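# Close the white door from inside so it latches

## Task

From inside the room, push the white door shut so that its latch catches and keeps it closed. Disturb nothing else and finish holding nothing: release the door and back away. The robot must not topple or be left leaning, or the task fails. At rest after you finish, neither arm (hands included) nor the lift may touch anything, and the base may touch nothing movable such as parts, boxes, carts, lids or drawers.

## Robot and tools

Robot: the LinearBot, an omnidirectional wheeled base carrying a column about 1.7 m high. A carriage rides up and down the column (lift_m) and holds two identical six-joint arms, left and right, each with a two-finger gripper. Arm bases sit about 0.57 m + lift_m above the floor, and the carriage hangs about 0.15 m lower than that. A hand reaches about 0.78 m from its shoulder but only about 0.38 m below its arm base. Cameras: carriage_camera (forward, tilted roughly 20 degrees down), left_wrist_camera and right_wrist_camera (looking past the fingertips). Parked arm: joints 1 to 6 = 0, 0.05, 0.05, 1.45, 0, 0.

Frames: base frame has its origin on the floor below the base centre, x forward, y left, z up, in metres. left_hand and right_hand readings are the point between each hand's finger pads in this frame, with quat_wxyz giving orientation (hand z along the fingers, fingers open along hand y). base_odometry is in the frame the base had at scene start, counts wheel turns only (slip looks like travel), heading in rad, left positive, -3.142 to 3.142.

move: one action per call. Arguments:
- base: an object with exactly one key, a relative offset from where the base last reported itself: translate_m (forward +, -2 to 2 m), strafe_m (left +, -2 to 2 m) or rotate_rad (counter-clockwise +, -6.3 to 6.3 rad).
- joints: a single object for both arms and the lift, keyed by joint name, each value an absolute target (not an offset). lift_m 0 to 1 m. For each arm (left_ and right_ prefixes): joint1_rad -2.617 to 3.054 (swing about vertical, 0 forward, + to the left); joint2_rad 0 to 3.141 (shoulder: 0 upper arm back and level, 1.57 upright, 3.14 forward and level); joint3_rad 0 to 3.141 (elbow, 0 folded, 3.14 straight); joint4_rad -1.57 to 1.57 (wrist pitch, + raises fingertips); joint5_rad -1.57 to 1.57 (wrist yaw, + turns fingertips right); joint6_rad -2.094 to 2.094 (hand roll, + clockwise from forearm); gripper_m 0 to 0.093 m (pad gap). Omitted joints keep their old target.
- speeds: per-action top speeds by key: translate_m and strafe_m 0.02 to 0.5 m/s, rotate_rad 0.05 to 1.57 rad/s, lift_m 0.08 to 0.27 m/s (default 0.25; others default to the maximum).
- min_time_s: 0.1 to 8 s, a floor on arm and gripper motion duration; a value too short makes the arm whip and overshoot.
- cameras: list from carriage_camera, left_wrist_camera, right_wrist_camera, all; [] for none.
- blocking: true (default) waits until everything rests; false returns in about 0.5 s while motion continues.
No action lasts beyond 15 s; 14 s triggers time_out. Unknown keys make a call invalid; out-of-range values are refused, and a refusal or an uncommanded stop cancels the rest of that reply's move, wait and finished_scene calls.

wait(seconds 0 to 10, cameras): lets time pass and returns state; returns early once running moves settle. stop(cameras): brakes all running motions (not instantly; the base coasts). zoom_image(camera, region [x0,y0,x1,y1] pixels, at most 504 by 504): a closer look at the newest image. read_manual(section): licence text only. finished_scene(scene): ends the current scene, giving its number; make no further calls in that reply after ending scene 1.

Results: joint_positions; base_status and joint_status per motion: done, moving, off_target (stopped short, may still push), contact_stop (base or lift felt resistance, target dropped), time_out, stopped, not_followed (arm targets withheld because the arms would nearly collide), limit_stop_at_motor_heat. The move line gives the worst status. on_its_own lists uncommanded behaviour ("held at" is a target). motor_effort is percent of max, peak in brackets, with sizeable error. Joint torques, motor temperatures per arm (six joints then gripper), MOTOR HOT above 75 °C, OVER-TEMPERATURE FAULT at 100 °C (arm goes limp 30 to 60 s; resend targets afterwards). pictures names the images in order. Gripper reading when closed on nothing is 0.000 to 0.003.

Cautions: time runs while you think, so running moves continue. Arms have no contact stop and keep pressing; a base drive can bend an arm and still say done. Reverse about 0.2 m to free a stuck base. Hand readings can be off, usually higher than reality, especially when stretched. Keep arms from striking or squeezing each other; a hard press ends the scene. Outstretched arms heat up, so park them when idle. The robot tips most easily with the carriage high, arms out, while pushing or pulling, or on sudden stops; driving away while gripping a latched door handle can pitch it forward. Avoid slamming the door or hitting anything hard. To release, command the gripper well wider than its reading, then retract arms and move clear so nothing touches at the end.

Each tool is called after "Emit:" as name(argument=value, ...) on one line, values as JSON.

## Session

Emit:
move(cameras=["carriage_camera"])

Scene clock: 0.00 s.
Joint torques (N m): no reading
Motor temperatures (°C): left_arm=[30 34 36 30 28 30 27] | right_arm=[31 32 33 29 29 29 31]
base_odometry: x=+0.000 y=+0.000 heading=+0.000
base_status: not commanded
joint_positions: lift_m=+0.300 left_joint1_rad=-0.004 left_joint2_rad=+0.043 left_joint3_rad=+0.038 left_joint4_rad=+1.478 left_joint5_rad=-0.003 left_joint6_rad=-0.042 left_gripper_m=+0.09396 right_joint1_rad=-0.020 right_joint2_rad=+0.054 right_joint3_rad=+0.039 right_joint4_rad=+1.497 right_joint5_rad=+0.020 right_joint6_rad=+0.048 right_gripper_m=+0.09396
joint_status: not commanded
motor_effort: lift_m=+18 drive_wheels=+0
left_hand: x=+0.2411 y=+0.2976 z=+1.3111 quat_wxyz=(+0.999, -0.002, +0.049, -0.023) (m; base frame)
right_hand: x=+0.2395 y=-0.3011 z=+1.3116 quat_wxyz=(+0.999, +0.011, +0.044, +0.013) (m; base frame)
pictures: carriage_camera
Images, in order (width x height): carriage_camera 672x504.

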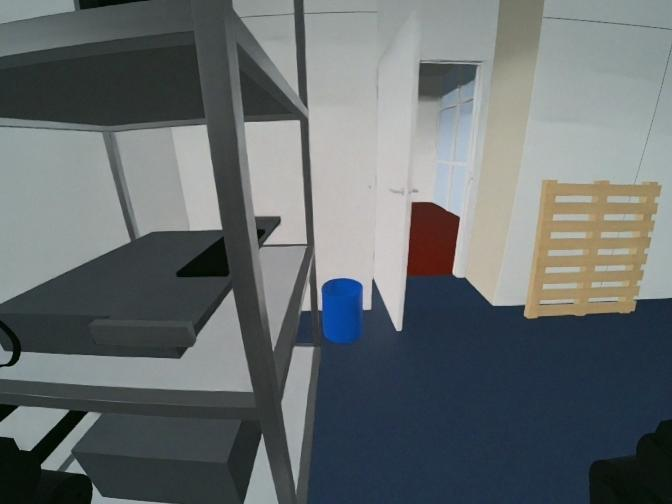

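Emit:
move(base={"strafe_m": -0.65}, joints={"lift_m": 0.25}, cameras=["carriage_camera"])

Scene clock: 20.07 s.
Joint torques (N m): left_arm=[-0.13 4.14 5.57 -0.18 0.11 0.07] | right_arm=[-0.14 3.92 5.79 -0.3 -0.09 -0.05]
move: done
base_odometry: x=-0.001 y=-0.650 heading=-0.001
base_status: done
joint_positions: lift_m=+0.250 left_joint1_rad=-0.003 left_joint2_rad=+0.043 left_joint3_rad=+0.038 left_joint4_rad=+1.478 left_joint5_rad=-0.003 left_joint6_rad=-0.042 left_gripper_m=+0.09396 right_joint1_rad=-0.020 right_joint2_rad=+0.054 right_joint3_rad=+0.039 right_joint4_rad=+1.497 right_joint5_rad=+0.020 right_joint6_rad=+0.048 right_gripper_m=+0.09396
joint_status: all done
motor_effort: lift_m=+18(20) drive_wheels=-2(20)
left_hand: x=+0.2411 y=+0.2976 z=+1.2610 quat_wxyz=(+0.999, -0.002, +0.049, -0.022) (m; base frame)
right_hand: x=+0.2395 y=-0.3011 z=+1.2615 quat_wxyz=(+0.999, +0.011, +0.044, +0.014) (m; base frame)
pictures: carriage_camera
Images, in order (width x height): carriage_camera 672x504.

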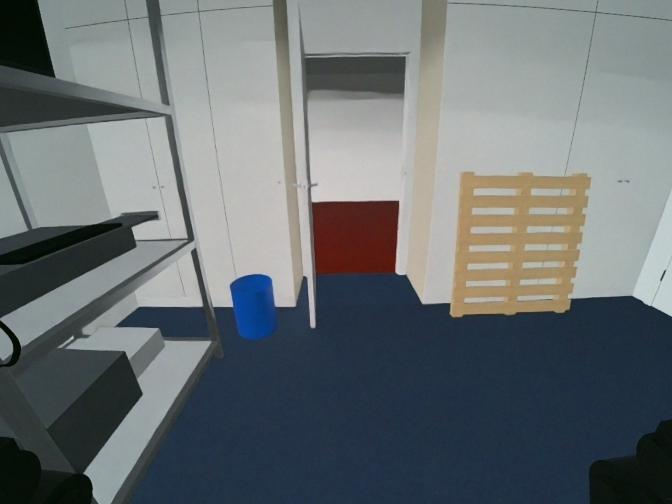

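Emit:
move(base={"rotate_rad": 0.035})

Emit:
move(base={"translate_m": 1.13}, joints={"left_joint1_rad": 0, "left_joint2_rad": 2.2, "left_joint3_rad": 2.2, "left_joint4_rad": 0, "left_joint5_rad": 0, "left_joint6_rad": 0, "left_gripper_m": 0, "right_gripper_m": 0}, min_time_s=2, cameras=["carriage_camera"])

Scene clock: 39.77 s.
Joint torques (N m): left_arm=[-0.21 4.1 5.5 -0.16 0.1 0.02] | right_arm=[-0.21 4.01 5.75 -0.3 -0.1 -0.06]
move: done
base_odometry: x=-0.001 y=-0.650 heading=+0.034
base_status: done
joint_positions: lift_m=+0.250 left_joint1_rad=-0.003 left_joint2_rad=+0.043 left_joint3_rad=+0.038 left_joint4_rad=+1.478 left_joint5_rad=-0.003 left_joint6_rad=-0.042 left_gripper_m=+0.09396 right_joint1_rad=-0.020 right_joint2_rad=+0.054 right_joint3_rad=+0.039 right_joint4_rad=+1.497 right_joint5_rad=+0.020 right_joint6_rad=+0.048 right_gripper_m=+0.09396
joint_status: not commanded
motor_effort: lift_m=+19(19) drive_wheels=-4(8)
left_hand: x=+0.2411 y=+0.2976 z=+1.2610 quat_wxyz=(+0.999, -0.002, +0.049, -0.022) (m; base frame)
right_hand: x=+0.2395 y=-0.3011 z=+1.2615 quat_wxyz=(+0.999, +0.011, +0.044, +0.014) (m; base frame)
pictures: none

Scene clock: 44.33 s.
Joint torques (N m): left_arm=[-0.01 -13 9.54 1.86 0.12 0.18] | right_arm=[-0.13 3.93 5.87 -0.28 -0.11 -0.05]
move: done
base_odometry: x=+1.129 y=-0.613 heading=+0.033
base_status: done
joint_positions: lift_m=+0.250 left_joint1_rad=-0.003 left_joint2_rad=+2.191 left_joint3_rad=+2.173 left_joint4_rad=+0.006 left_joint5_rad=-0.003 left_joint6_rad=-0.011 left_gripper_m=+0.00066 right_joint1_rad=-0.020 right_joint2_rad=+0.054 right_joint3_rad=+0.039 right_joint4_rad=+1.498 right_joint5_rad=+0.020 right_joint6_rad=+0.048 right_gripper_m=+0.00010
joint_status: all done
motor_effort: lift_m=+18(19) drive_wheels=-2(17)
left_hand: x=+0.8827 y=+0.2955 z=+1.2113 quat_wxyz=(+0.703, -0.004, +0.711, -0.004) (m; base frame)
right_hand: x=+0.2394 y=-0.3011 z=+1.2616 quat_wxyz=(+0.999, +0.011, +0.044, +0.014) (m; base frame)
pictures: carriage_camera
Images, in order (width x height): carriage_camera 672x504.

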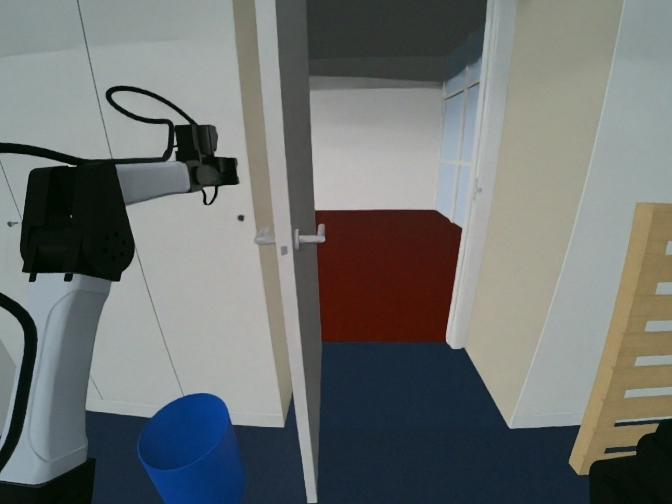

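Emit:
move(base={"strafe_m": -0.35}, joints={"left_joint1_rad": -0.3}, speeds={"strafe_m": 0.15}, min_time_s=2.5)

Emit:
move(base={"translate_m": 0.66}, joints={"left_joint1_rad": -0.55}, speeds={"translate_m": 0.18}, min_time_s=3, cameras=["carriage_camera"])

Scene clock: 58.73 s.
Joint torques (N m): left_arm=[0.18 -13 9.44 1.94 0.2 0.07] | right_arm=[-0.05 4.03 5.74 -0.29 -0.09 -0.04]
Motor temperatures (°C): left_arm=[30 43 41 33 28 30 27] | right_arm=[30 33 35 29 29 29 31]
move: done
base_odometry: x=+1.141 y=-0.963 heading=+0.034
base_status: done
joint_positions: lift_m=+0.250 left_joint1_rad=-0.302 left_joint2_rad=+2.191 left_joint3_rad=+2.173 left_joint4_rad=+0.006 left_joint5_rad=-0.011 left_joint6_rad=-0.002 left_gripper_m=+0.00065 right_joint1_rad=-0.020 right_joint2_rad=+0.054 right_joint3_rad=+0.039 right_joint4_rad=+1.498 right_joint5_rad=+0.020 right_joint6_rad=+0.048 right_gripper_m=+0.00010
joint_status: all done
motor_effort: lift_m=+18(18) drive_wheels=-1(14)
left_hand: x=+0.8532 y=+0.1007 z=+1.2112 quat_wxyz=(+0.695, +0.102, +0.704, -0.102) (m; base frame)
right_hand: x=+0.2394 y=-0.3011 z=+1.2616 quat_wxyz=(+0.999, +0.011, +0.044, +0.014) (m; base frame)
pictures: none

Scene clock: 63.40 s.
Joint torques (N m): left_arm=[-0.46 -12.98 9.02 1.97 0.11 0.07] | right_arm=[-0.24 3.93 5.79 -0.3 -0.09 -0.04]
move: done
base_odometry: x=+1.800 y=-0.941 heading=+0.033
base_status: done
joint_positions: lift_m=+0.250 left_joint1_rad=-0.547 left_joint2_rad=+2.191 left_joint3_rad=+2.180 left_joint4_rad=-0.004 left_joint5_rad=-0.001 left_joint6_rad=-0.002 left_gripper_m=+0.00065 right_joint1_rad=-0.020 right_joint2_rad=+0.054 right_joint3_rad=+0.039 right_joint4_rad=+1.498 right_joint5_rad=+0.020 right_joint6_rad=+0.048 right_gripper_m=+0.00010
joint_status: all done
motor_effort: lift_m=+18(18) drive_wheels=-2(12)
left_hand: x=+0.7851 y=-0.0497 z=+1.2121 quat_wxyz=(+0.675, +0.191, +0.686, -0.190) (m; base frame)
right_hand: x=+0.2394 y=-0.3011 z=+1.2616 quat_wxyz=(+0.999, +0.011, +0.044, +0.014) (m; base frame)
pictures: carriage_camera
Images, in order (width x height): carriage_camera 672x504.

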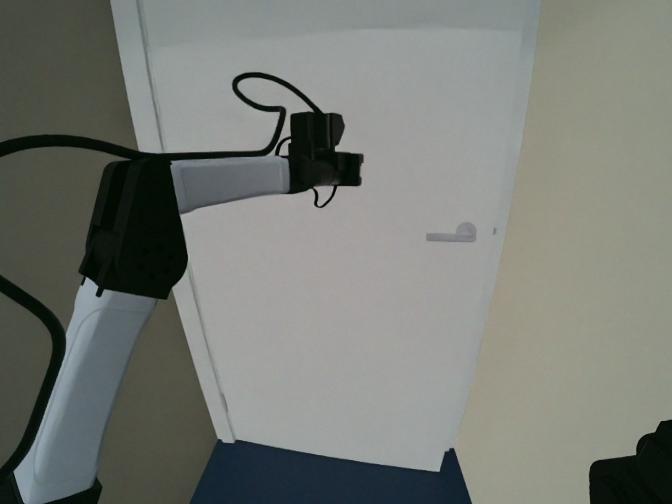

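Emit:
move(base={"translate_m": -0.22}, joints={"left_joint1_rad": 0, "left_joint2_rad": 0.05, "left_joint3_rad": 0.05, "left_joint4_rad": 1.45, "left_joint5_rad": 0, "right_joint1_rad": 0, "right_joint2_rad": 2.2, "right_joint3_rad": 2.2, "right_joint4_rad": 0.05, "right_joint5_rad": 0, "right_joint6_rad": 0}, min_time_s=2)

Emit:
move(base={"translate_m": 0.27}, speeds={"translate_m": 0.12}, cameras=["carriage_camera"])

Scene clock: 77.83 s.
Joint torques (N m): left_arm=[0.32 3.1 4.57 0.05 0.11 0.07] | right_arm=[0.87 -12.38 10.43 2.15 -0.2 -0.15]
move: done
base_odometry: x=+1.580 y=-0.948 heading=+0.033
base_status: done
joint_positions: lift_m=+0.250 left_joint1_rad=-0.007 left_joint2_rad=+0.057 left_joint3_rad=+0.057 left_joint4_rad=+1.433 left_joint5_rad=-0.001 left_joint6_rad=-0.002 left_gripper_m=+0.00065 right_joint1_rad=-0.010 right_joint2_rad=+2.191 right_joint3_rad=+2.173 right_joint4_rad=+0.059 right_joint5_rad=+0.013 right_joint6_rad=+0.009 right_gripper_m=+0.00010
joint_status: all done
motor_effort: lift_m=+18(18) drive_wheels=+1(12)
left_hand: x=+0.2506 y=+0.2972 z=+1.2649 quat_wxyz=(+0.998, -0.001, +0.069, -0.004) (m; base frame)
right_hand: x=+0.8824 y=-0.3061 z=+1.2246 quat_wxyz=(+0.721, +0.011, +0.692, -0.005) (m; base frame)
pictures: none

Scene clock: 80.97 s.
Joint torques (N m): left_arm=[0.39 3.29 4.85 -0.06 0.11 0.07] | right_arm=[0.64 2.81 9.17 6.6 -0.2 -0.14]
move: done
base_odometry: x=+1.850 y=-0.940 heading=+0.033
base_status: done
joint_positions: lift_m=+0.250 left_joint1_rad=-0.007 left_joint2_rad=+0.056 left_joint3_rad=+0.055 left_joint4_rad=+1.444 left_joint5_rad=-0.001 left_joint6_rad=-0.002 left_gripper_m=+0.00065 right_joint1_rad=-0.008 right_joint2_rad=+2.035 right_joint3_rad=+2.181 right_joint4_rad=-0.342 right_joint5_rad=+0.014 right_joint6_rad=+0.008 right_gripper_m=+0.00010
joint_status: not commanded
motor_effort: lift_m=+19(19) drive_wheels=+12(19)
left_hand: x=+0.2481 y=+0.2972 z=+1.2646 quat_wxyz=(+0.998, -0.001, +0.064, -0.004) (m; base frame)
right_hand: x=+0.8303 y=-0.3046 z=+1.2266 quat_wxyz=(+0.634, +0.011, +0.773, -0.005) (m; base frame)
pictures: carriage_camera
Images, in order (width x height): carriage_camera 672x504.

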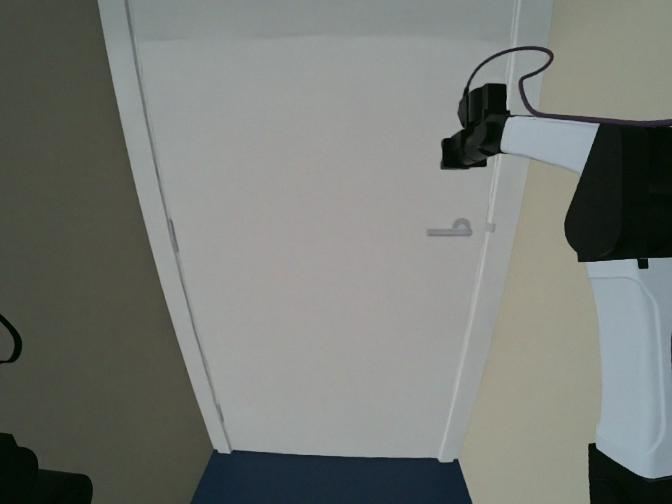

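Emit:
move(base={"translate_m": -0.25}, cameras=["carriage_camera"])

Emit:
finished_scene(scene=2)

Scene clock: 87.23 s.
Joint torques (N m): left_arm=[0.46 3.33 4.89 -0.05 0.11 0.08] | right_arm=[0.68 -13.97 9.36 2.4 -0.19 -0.14]
Motor temperatures (°C): left_arm=[30 43 42 34 27 30 28] | right_arm=[30 36 37 44 29 29 31]
move: done
base_odometry: x=+1.600 y=-0.948 heading=+0.033
base_status: done
joint_positions: lift_m=+0.250 left_joint1_rad=-0.007 left_joint2_rad=+0.056 left_joint3_rad=+0.055 left_joint4_rad=+1.444 left_joint5_rad=-0.001 left_joint6_rad=-0.002 left_gripper_m=+0.00065 right_joint1_rad=-0.008 right_joint2_rad=+2.205 right_joint3_rad=+2.184 right_joint4_rad=+0.041 right_joint5_rad=+0.012 right_joint6_rad=+0.008 right_gripper_m=+0.00010
joint_status: not commanded
motor_effort: lift_m=+18(19) drive_wheels=+1(13)
left_hand: x=+0.2481 y=+0.2972 z=+1.2645 quat_wxyz=(+0.998, -0.001, +0.064, -0.004) (m; base frame)
right_hand: x=+0.8857 y=-0.3045 z=+1.2166 quat_wxyz=(+0.714, +0.010, +0.700, -0.004) (m; base frame)
pictures: carriage_camera
Images, in order (width x height): carriage_camera 672x504.

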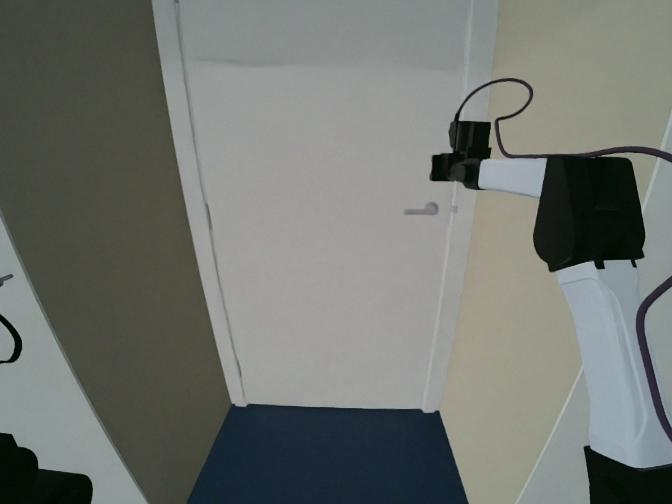

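The scene is finished: the task was done.


## Next scene

The same job, from a new start.

Emit:
move(cameras=["carriage_camera"])

Scene clock: 0.00 s.
Joint torques (N m): no reading
Motor temperatures (°C): left_arm=[29 32 34 29 27 30 27] | right_arm=[30 31 32 29 29 29 31]
base_odometry: x=+0.000 y=+0.000 heading=+0.000
base_status: not commanded
joint_positions: lift_m=+0.300 left_joint1_rad=-0.008 left_joint2_rad=+0.051 left_joint3_rad=+0.041 left_joint4_rad=+1.440 left_joint5_rad=+0.011 left_joint6_rad=+0.011 left_gripper_m=+0.09396 right_joint1_rad=+0.018 right_joint2_rad=+0.067 right_joint3_rad=+0.063 right_joint4_rad=+1.446 right_joint5_rad=+0.039 right_joint6_rad=-0.006 right_gripper_m=+0.09396
joint_status: not commanded
motor_effort: lift_m=+18 drive_wheels=+1
left_hand: x=+0.2522 y=+0.2949 z=+1.3106 quat_wxyz=(+0.997, +0.006, +0.071, +0.001) (m; base frame)
right_hand: x=+0.2488 y=-0.3033 z=+1.3166 quat_wxyz=(+0.998, +0.018, +0.064, +0.005) (m; base frame)
pictures: carriage_camera
Images, in order (width x height): carriage_camera 672x504.

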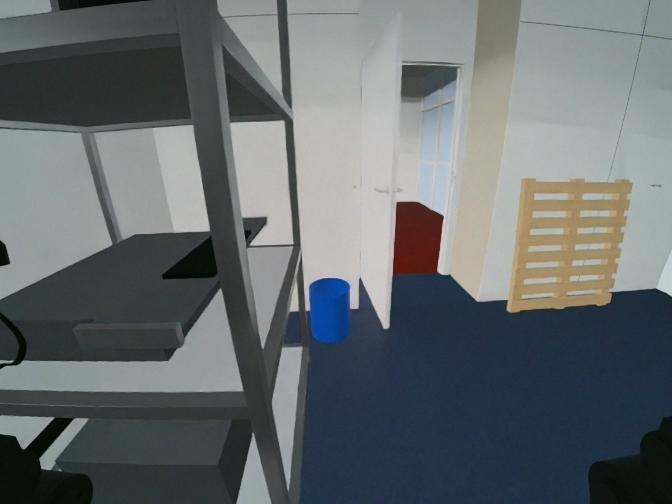

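Emit:
move(base={"strafe_m": -0.59}, joints={"lift_m": 0.25, "right_gripper_m": 0, "left_gripper_m": 0}, cameras=["carriage_camera"])

Scene clock: 18.50 s.
Joint torques (N m): left_arm=[-0.2 3.99 5.59 -0.09 0.07 0.02] | right_arm=[0.01 3.82 6.08 -0.2 -0.11 -0.06]
move: done
base_odometry: x=-0.001 y=-0.590 heading=-0.001
base_status: done
joint_positions: lift_m=+0.250 left_joint1_rad=-0.007 left_joint2_rad=+0.051 left_joint3_rad=+0.041 left_joint4_rad=+1.440 left_joint5_rad=+0.011 left_joint6_rad=+0.011 left_gripper_m=+0.00066 right_joint1_rad=+0.019 right_joint2_rad=+0.067 right_joint3_rad=+0.063 right_joint4_rad=+1.446 right_joint5_rad=+0.039 right_joint6_rad=-0.006 right_gripper_m=+0.00010
joint_status: all done
motor_effort: lift_m=+19(19) drive_wheels=-3(18)
left_hand: x=+0.2522 y=+0.2949 z=+1.2605 quat_wxyz=(+0.997, +0.006, +0.071, +0.001) (m; base frame)
right_hand: x=+0.2488 y=-0.3032 z=+1.2665 quat_wxyz=(+0.998, +0.018, +0.064, +0.005) (m; base frame)
pictures: carriage_camera
Images, in order (width x height): carriage_camera 672x504.

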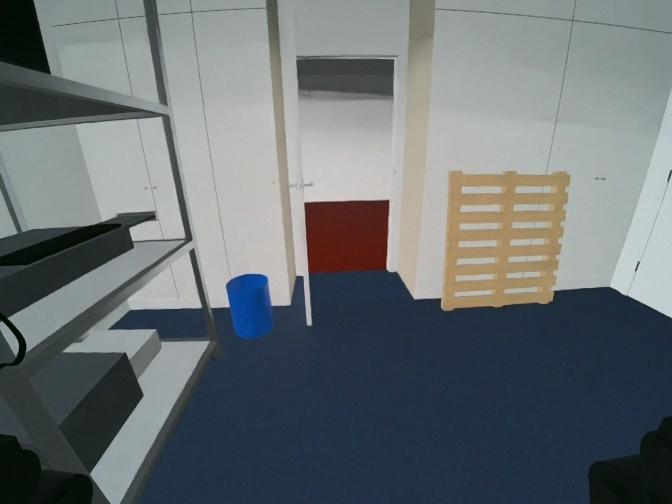

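Emit:
move(base={"rotate_rad": 0.062})

Emit:
move(base={"translate_m": 1.16}, joints={"left_joint1_rad": 0, "left_joint2_rad": 2.2, "left_joint3_rad": 2.2, "left_joint4_rad": 0, "left_joint5_rad": 0, "left_joint6_rad": 0}, min_time_s=2, cameras=["carriage_camera"])

Scene clock: 29.63 s.
Joint torques (N m): left_arm=[-0.09 3.88 5.65 -0.11 0.11 0.06] | right_arm=[-0.32 3.84 6.06 -0.2 -0.09 -0.05]
move: done
base_odometry: x=-0.001 y=-0.590 heading=+0.061
base_status: done
joint_positions: lift_m=+0.250 left_joint1_rad=-0.007 left_joint2_rad=+0.051 left_joint3_rad=+0.041 left_joint4_rad=+1.440 left_joint5_rad=+0.011 left_joint6_rad=+0.011 left_gripper_m=+0.00066 right_joint1_rad=+0.019 right_joint2_rad=+0.067 right_joint3_rad=+0.063 right_joint4_rad=+1.446 right_joint5_rad=+0.039 right_joint6_rad=-0.006 right_gripper_m=+0.00010
joint_status: not commanded
motor_effort: lift_m=+18(19) drive_wheels=-2(7)
left_hand: x=+0.2522 y=+0.2949 z=+1.2605 quat_wxyz=(+0.997, +0.006, +0.071, +0.001) (m; base frame)
right_hand: x=+0.2488 y=-0.3032 z=+1.2665 quat_wxyz=(+0.998, +0.018, +0.064, +0.005) (m; base frame)
pictures: none

Scene clock: 34.23 s.
Joint torques (N m): left_arm=[0.43 -13 9.54 1.89 -0.01 -0.09] | right_arm=[-0.18 3.92 6.06 -0.19 -0.1 -0.05]
move: done
base_odometry: x=+1.157 y=-0.520 heading=+0.061
base_status: done
joint_positions: lift_m=+0.250 left_joint1_rad=-0.007 left_joint2_rad=+2.193 left_joint3_rad=+2.172 left_joint4_rad=+0.005 left_joint5_rad=+0.011 left_joint6_rad=+0.011 left_gripper_m=+0.00066 right_joint1_rad=+0.019 right_joint2_rad=+0.067 right_joint3_rad=+0.063 right_joint4_rad=+1.447 right_joint5_rad=+0.039 right_joint6_rad=-0.006 right_gripper_m=+0.00010
joint_status: all done
motor_effort: lift_m=+18(19) drive_wheels=+0(19)
left_hand: x=+0.8832 y=+0.2902 z=+1.2094 quat_wxyz=(+0.701, +0.010, +0.713, -0.003) (m; base frame)
right_hand: x=+0.2487 y=-0.3032 z=+1.2666 quat_wxyz=(+0.998, +0.018, +0.064, +0.005) (m; base frame)
pictures: carriage_camera
Images, in order (width x height): carriage_camera 672x504.

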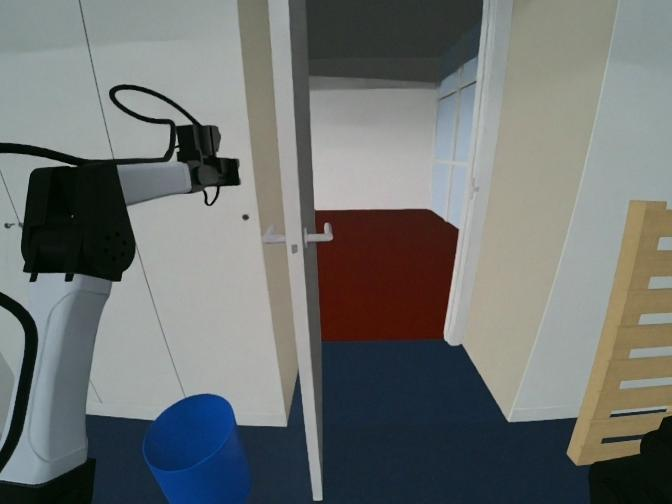

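Emit:
move(base={"strafe_m": -0.36}, joints={"left_joint1_rad": -0.3}, speeds={"strafe_m": 0.15}, min_time_s=2.4)

Emit:
move(base={"rotate_rad": 0.025})

Emit:
move(base={"translate_m": 0.66}, joints={"left_joint1_rad": -0.55}, speeds={"translate_m": 0.18}, min_time_s=3, cameras=["carriage_camera"])

Scene clock: 49.30 s.
Joint torques (N m): left_arm=[0.02 -13 9.44 2 0.23 0.04] | right_arm=[-0.14 3.86 6.06 -0.21 -0.1 -0.04]
Motor temperatures (°C): left_arm=[29 41 40 33 27 30 28] | right_arm=[30 33 34 29 29 29 31]
move: done
base_odometry: x=+1.179 y=-0.880 heading=+0.061
base_status: done
joint_positions: lift_m=+0.250 left_joint1_rad=-0.301 left_joint2_rad=+2.193 left_joint3_rad=+2.172 left_joint4_rad=+0.002 left_joint5_rad=-0.012 left_joint6_rad=+0.001 left_gripper_m=+0.00064 right_joint1_rad=+0.019 right_joint2_rad=+0.067 right_joint3_rad=+0.063 right_joint4_rad=+1.447 right_joint5_rad=+0.039 right_joint6_rad=-0.006 right_gripper_m=+0.00010
joint_status: all done
motor_effort: lift_m=+18(18) drive_wheels=-1(12)
left_hand: x=+0.8537 y=+0.1009 z=+1.2086 quat_wxyz=(+0.693, +0.103, +0.706, -0.101) (m; base frame)
right_hand: x=+0.2487 y=-0.3032 z=+1.2666 quat_wxyz=(+0.998, +0.018, +0.064, +0.005) (m; base frame)
pictures: none

Scene clock: 49.97 s.
Joint torques (N m): left_arm=[-0.31 -13.01 9.43 1.99 0.23 0.05] | right_arm=[-0.16 3.82 6.09 -0.2 -0.09 -0.04]
move: done
base_odometry: x=+1.179 y=-0.880 heading=+0.085
base_status: done
joint_positions: lift_m=+0.250 left_joint1_rad=-0.297 left_joint2_rad=+2.193 left_joint3_rad=+2.173 left_joint4_rad=+0.001 left_joint5_rad=-0.011 left_joint6_rad=+0.001 left_gripper_m=+0.00064 right_joint1_rad=+0.019 right_joint2_rad=+0.067 right_joint3_rad=+0.063 right_joint4_rad=+1.447 right_joint5_rad=+0.039 right_joint6_rad=-0.006 right_gripper_m=+0.00010
joint_status: not commanded
motor_effort: lift_m=+18(18) drive_wheels=-5(9)
left_hand: x=+0.8545 y=+0.1037 z=+1.2092 quat_wxyz=(+0.693, +0.102, +0.706, -0.099) (m; base frame)
right_hand: x=+0.2487 y=-0.3032 z=+1.2666 quat_wxyz=(+0.998, +0.018, +0.064, +0.005) (m; base frame)
pictures: none

Scene clock: 54.73 s.
Joint torques (N m): left_arm=[-0.17 -12.92 8.8 2.09 0.13 0.03] | right_arm=[-0.23 3.82 6.02 -0.21 -0.09 -0.04]
move: done
base_odometry: x=+1.837 y=-0.824 heading=+0.085
base_status: done
joint_positions: lift_m=+0.250 left_joint1_rad=-0.548 left_joint2_rad=+2.192 left_joint3_rad=+2.179 left_joint4_rad=-0.008 left_joint5_rad=-0.002 left_joint6_rad=+0.001 left_gripper_m=+0.00064 right_joint1_rad=+0.019 right_joint2_rad=+0.067 right_joint3_rad=+0.063 right_joint4_rad=+1.447 right_joint5_rad=+0.039 right_joint6_rad=-0.006 right_gripper_m=+0.00010
joint_status: all done
motor_effort: lift_m=+18(18) drive_wheels=+0(13)
left_hand: x=+0.7849 y=-0.0505 z=+1.2103 quat_wxyz=(+0.674, +0.193, +0.688, -0.188) (m; base frame)
right_hand: x=+0.2487 y=-0.3032 z=+1.2666 quat_wxyz=(+0.998, +0.018, +0.064, +0.005) (m; base frame)
pictures: carriage_camera
Images, in order (width x height): carriage_camera 672x504.

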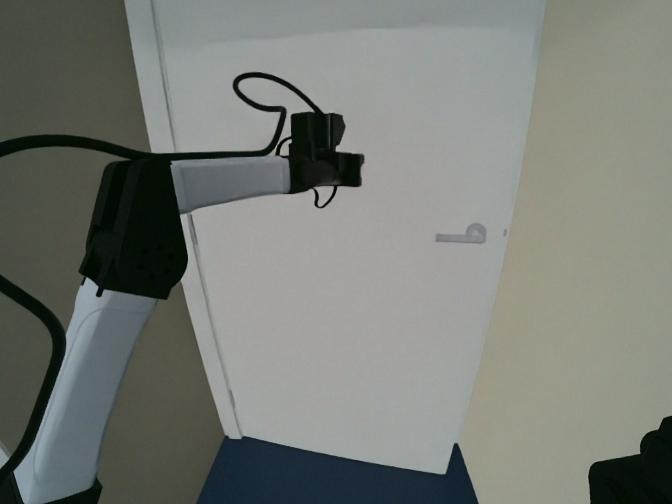

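Emit:
move(base={"translate_m": -0.22}, joints={"left_joint1_rad": 0, "left_joint2_rad": 0.05, "left_joint3_rad": 0.05, "left_joint4_rad": 1.45, "left_joint5_rad": 0, "right_joint1_rad": 0, "right_joint2_rad": 2.2, "right_joint3_rad": 2.2, "right_joint4_rad": 0.05, "right_joint5_rad": 0, "right_joint6_rad": 0}, min_time_s=2)

Emit:
move(base={"translate_m": 0.28}, speeds={"translate_m": 0.12}, cameras=["carriage_camera"])

Emit:
move(base={"translate_m": -0.25}, cameras=["carriage_camera"])

Scene clock: 63.77 s.
Joint torques (N m): left_arm=[0.32 3.12 4.59 0.03 0.13 0.06] | right_arm=[-0.84 -12.03 10.76 2.1 -0.19 0.03]
move: done
base_odometry: x=+1.618 y=-0.843 heading=+0.085
base_status: done
joint_positions: lift_m=+0.250 left_joint1_rad=-0.006 left_joint2_rad=+0.057 left_joint3_rad=+0.057 left_joint4_rad=+1.433 left_joint5_rad=-0.003 left_joint6_rad=+0.001 left_gripper_m=+0.00064 right_joint1_rad=+0.008 right_joint2_rad=+2.191 right_joint3_rad=+2.171 right_joint4_rad=+0.059 right_joint5_rad=+0.014 right_joint6_rad=-0.006 right_gripper_m=+0.00010
joint_status: all done
motor_effort: lift_m=+18(18) drive_wheels=+2(11)
left_hand: x=+0.2506 y=+0.2975 z=+1.2649 quat_wxyz=(+0.998, -0.001, +0.069, -0.002) (m; base frame)
right_hand: x=+0.8824 y=-0.2943 z=+1.2243 quat_wxyz=(+0.721, +0.000, +0.693, -0.004) (m; base frame)
pictures: none

Scene clock: 66.87 s.
Joint torques (N m): left_arm=[0.25 3.25 4.71 -0.1 0.16 0.06] | right_arm=[-0.58 0.27 9.55 5.79 -0.19 0.04]
move: done
base_odometry: x=+1.897 y=-0.820 heading=+0.084
base_status: done
joint_positions: lift_m=+0.250 left_joint1_rad=-0.006 left_joint2_rad=+0.056 left_joint3_rad=+0.055 left_joint4_rad=+1.444 left_joint5_rad=-0.003 left_joint6_rad=+0.001 left_gripper_m=+0.00064 right_joint1_rad=+0.005 right_joint2_rad=+2.064 right_joint3_rad=+2.181 right_joint4_rad=-0.269 right_joint5_rad=+0.013 right_joint6_rad=-0.006 right_gripper_m=+0.00010
joint_status: not commanded
motor_effort: lift_m=+19(19) drive_wheels=+12(19)
left_hand: x=+0.2480 y=+0.2975 z=+1.2646 quat_wxyz=(+0.998, -0.001, +0.063, -0.002) (m; base frame)
right_hand: x=+0.8415 y=-0.2962 z=+1.2271 quat_wxyz=(+0.651, +0.000, +0.759, -0.005) (m; base frame)
pictures: carriage_camera
Images, in order (width x height): carriage_camera 672x504.

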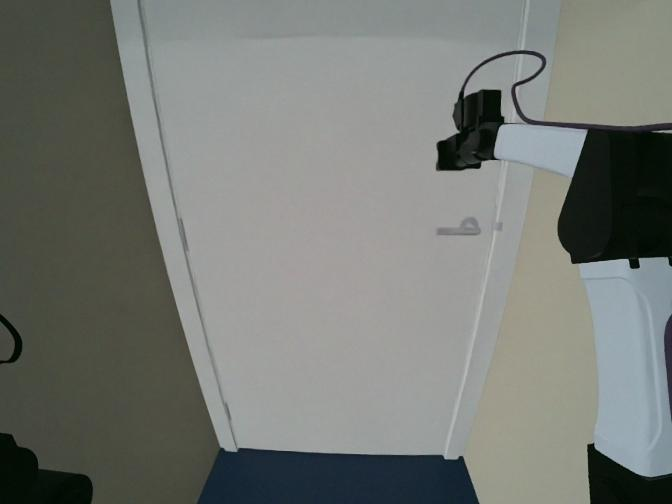

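Scene clock: 69.17 s.
Joint torques (N m): left_arm=[0.25 3.26 4.92 -0.02 0.12 0.05] | right_arm=[-0.61 -13.15 9.78 2.35 -0.19 0.02]
move: done
base_odometry: x=+1.647 y=-0.841 heading=+0.084
base_status: done
joint_positions: lift_m=+0.250 left_joint1_rad=-0.006 left_joint2_rad=+0.056 left_joint3_rad=+0.055 left_joint4_rad=+1.445 left_joint5_rad=-0.003 left_joint6_rad=+0.001 left_gripper_m=+0.00064 right_joint1_rad=+0.005 right_joint2_rad=+2.203 right_joint3_rad=+2.182 right_joint4_rad=+0.044 right_joint5_rad=+0.013 right_joint6_rad=-0.006 right_gripper_m=+0.00010
joint_status: not commanded
motor_effort: lift_m=+19(19) drive_wheels=+0(10)
left_hand: x=+0.2480 y=+0.2975 z=+1.2645 quat_wxyz=(+0.998, -0.001, +0.063, -0.002) (m; base frame)
right_hand: x=+0.8852 y=-0.2959 z=+1.2177 quat_wxyz=(+0.715, +0.001, +0.699, -0.005) (m; base frame)
pictures: carriage_camera
Images, in order (width x height): carriage_camera 672x504.

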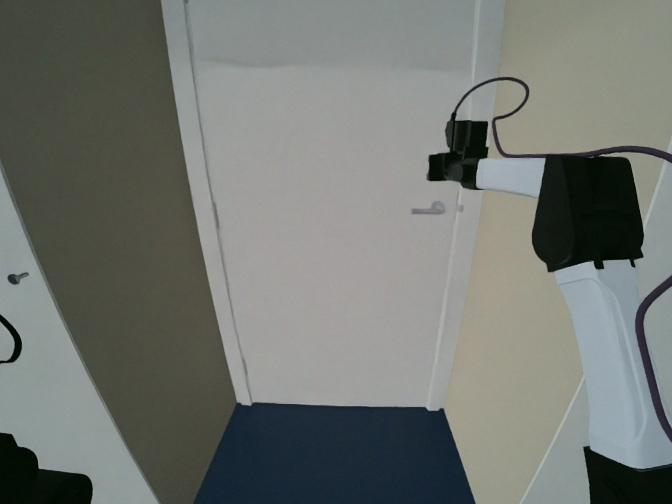

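Emit:
finished_scene(scene=3)

The scene is finished: the task was done.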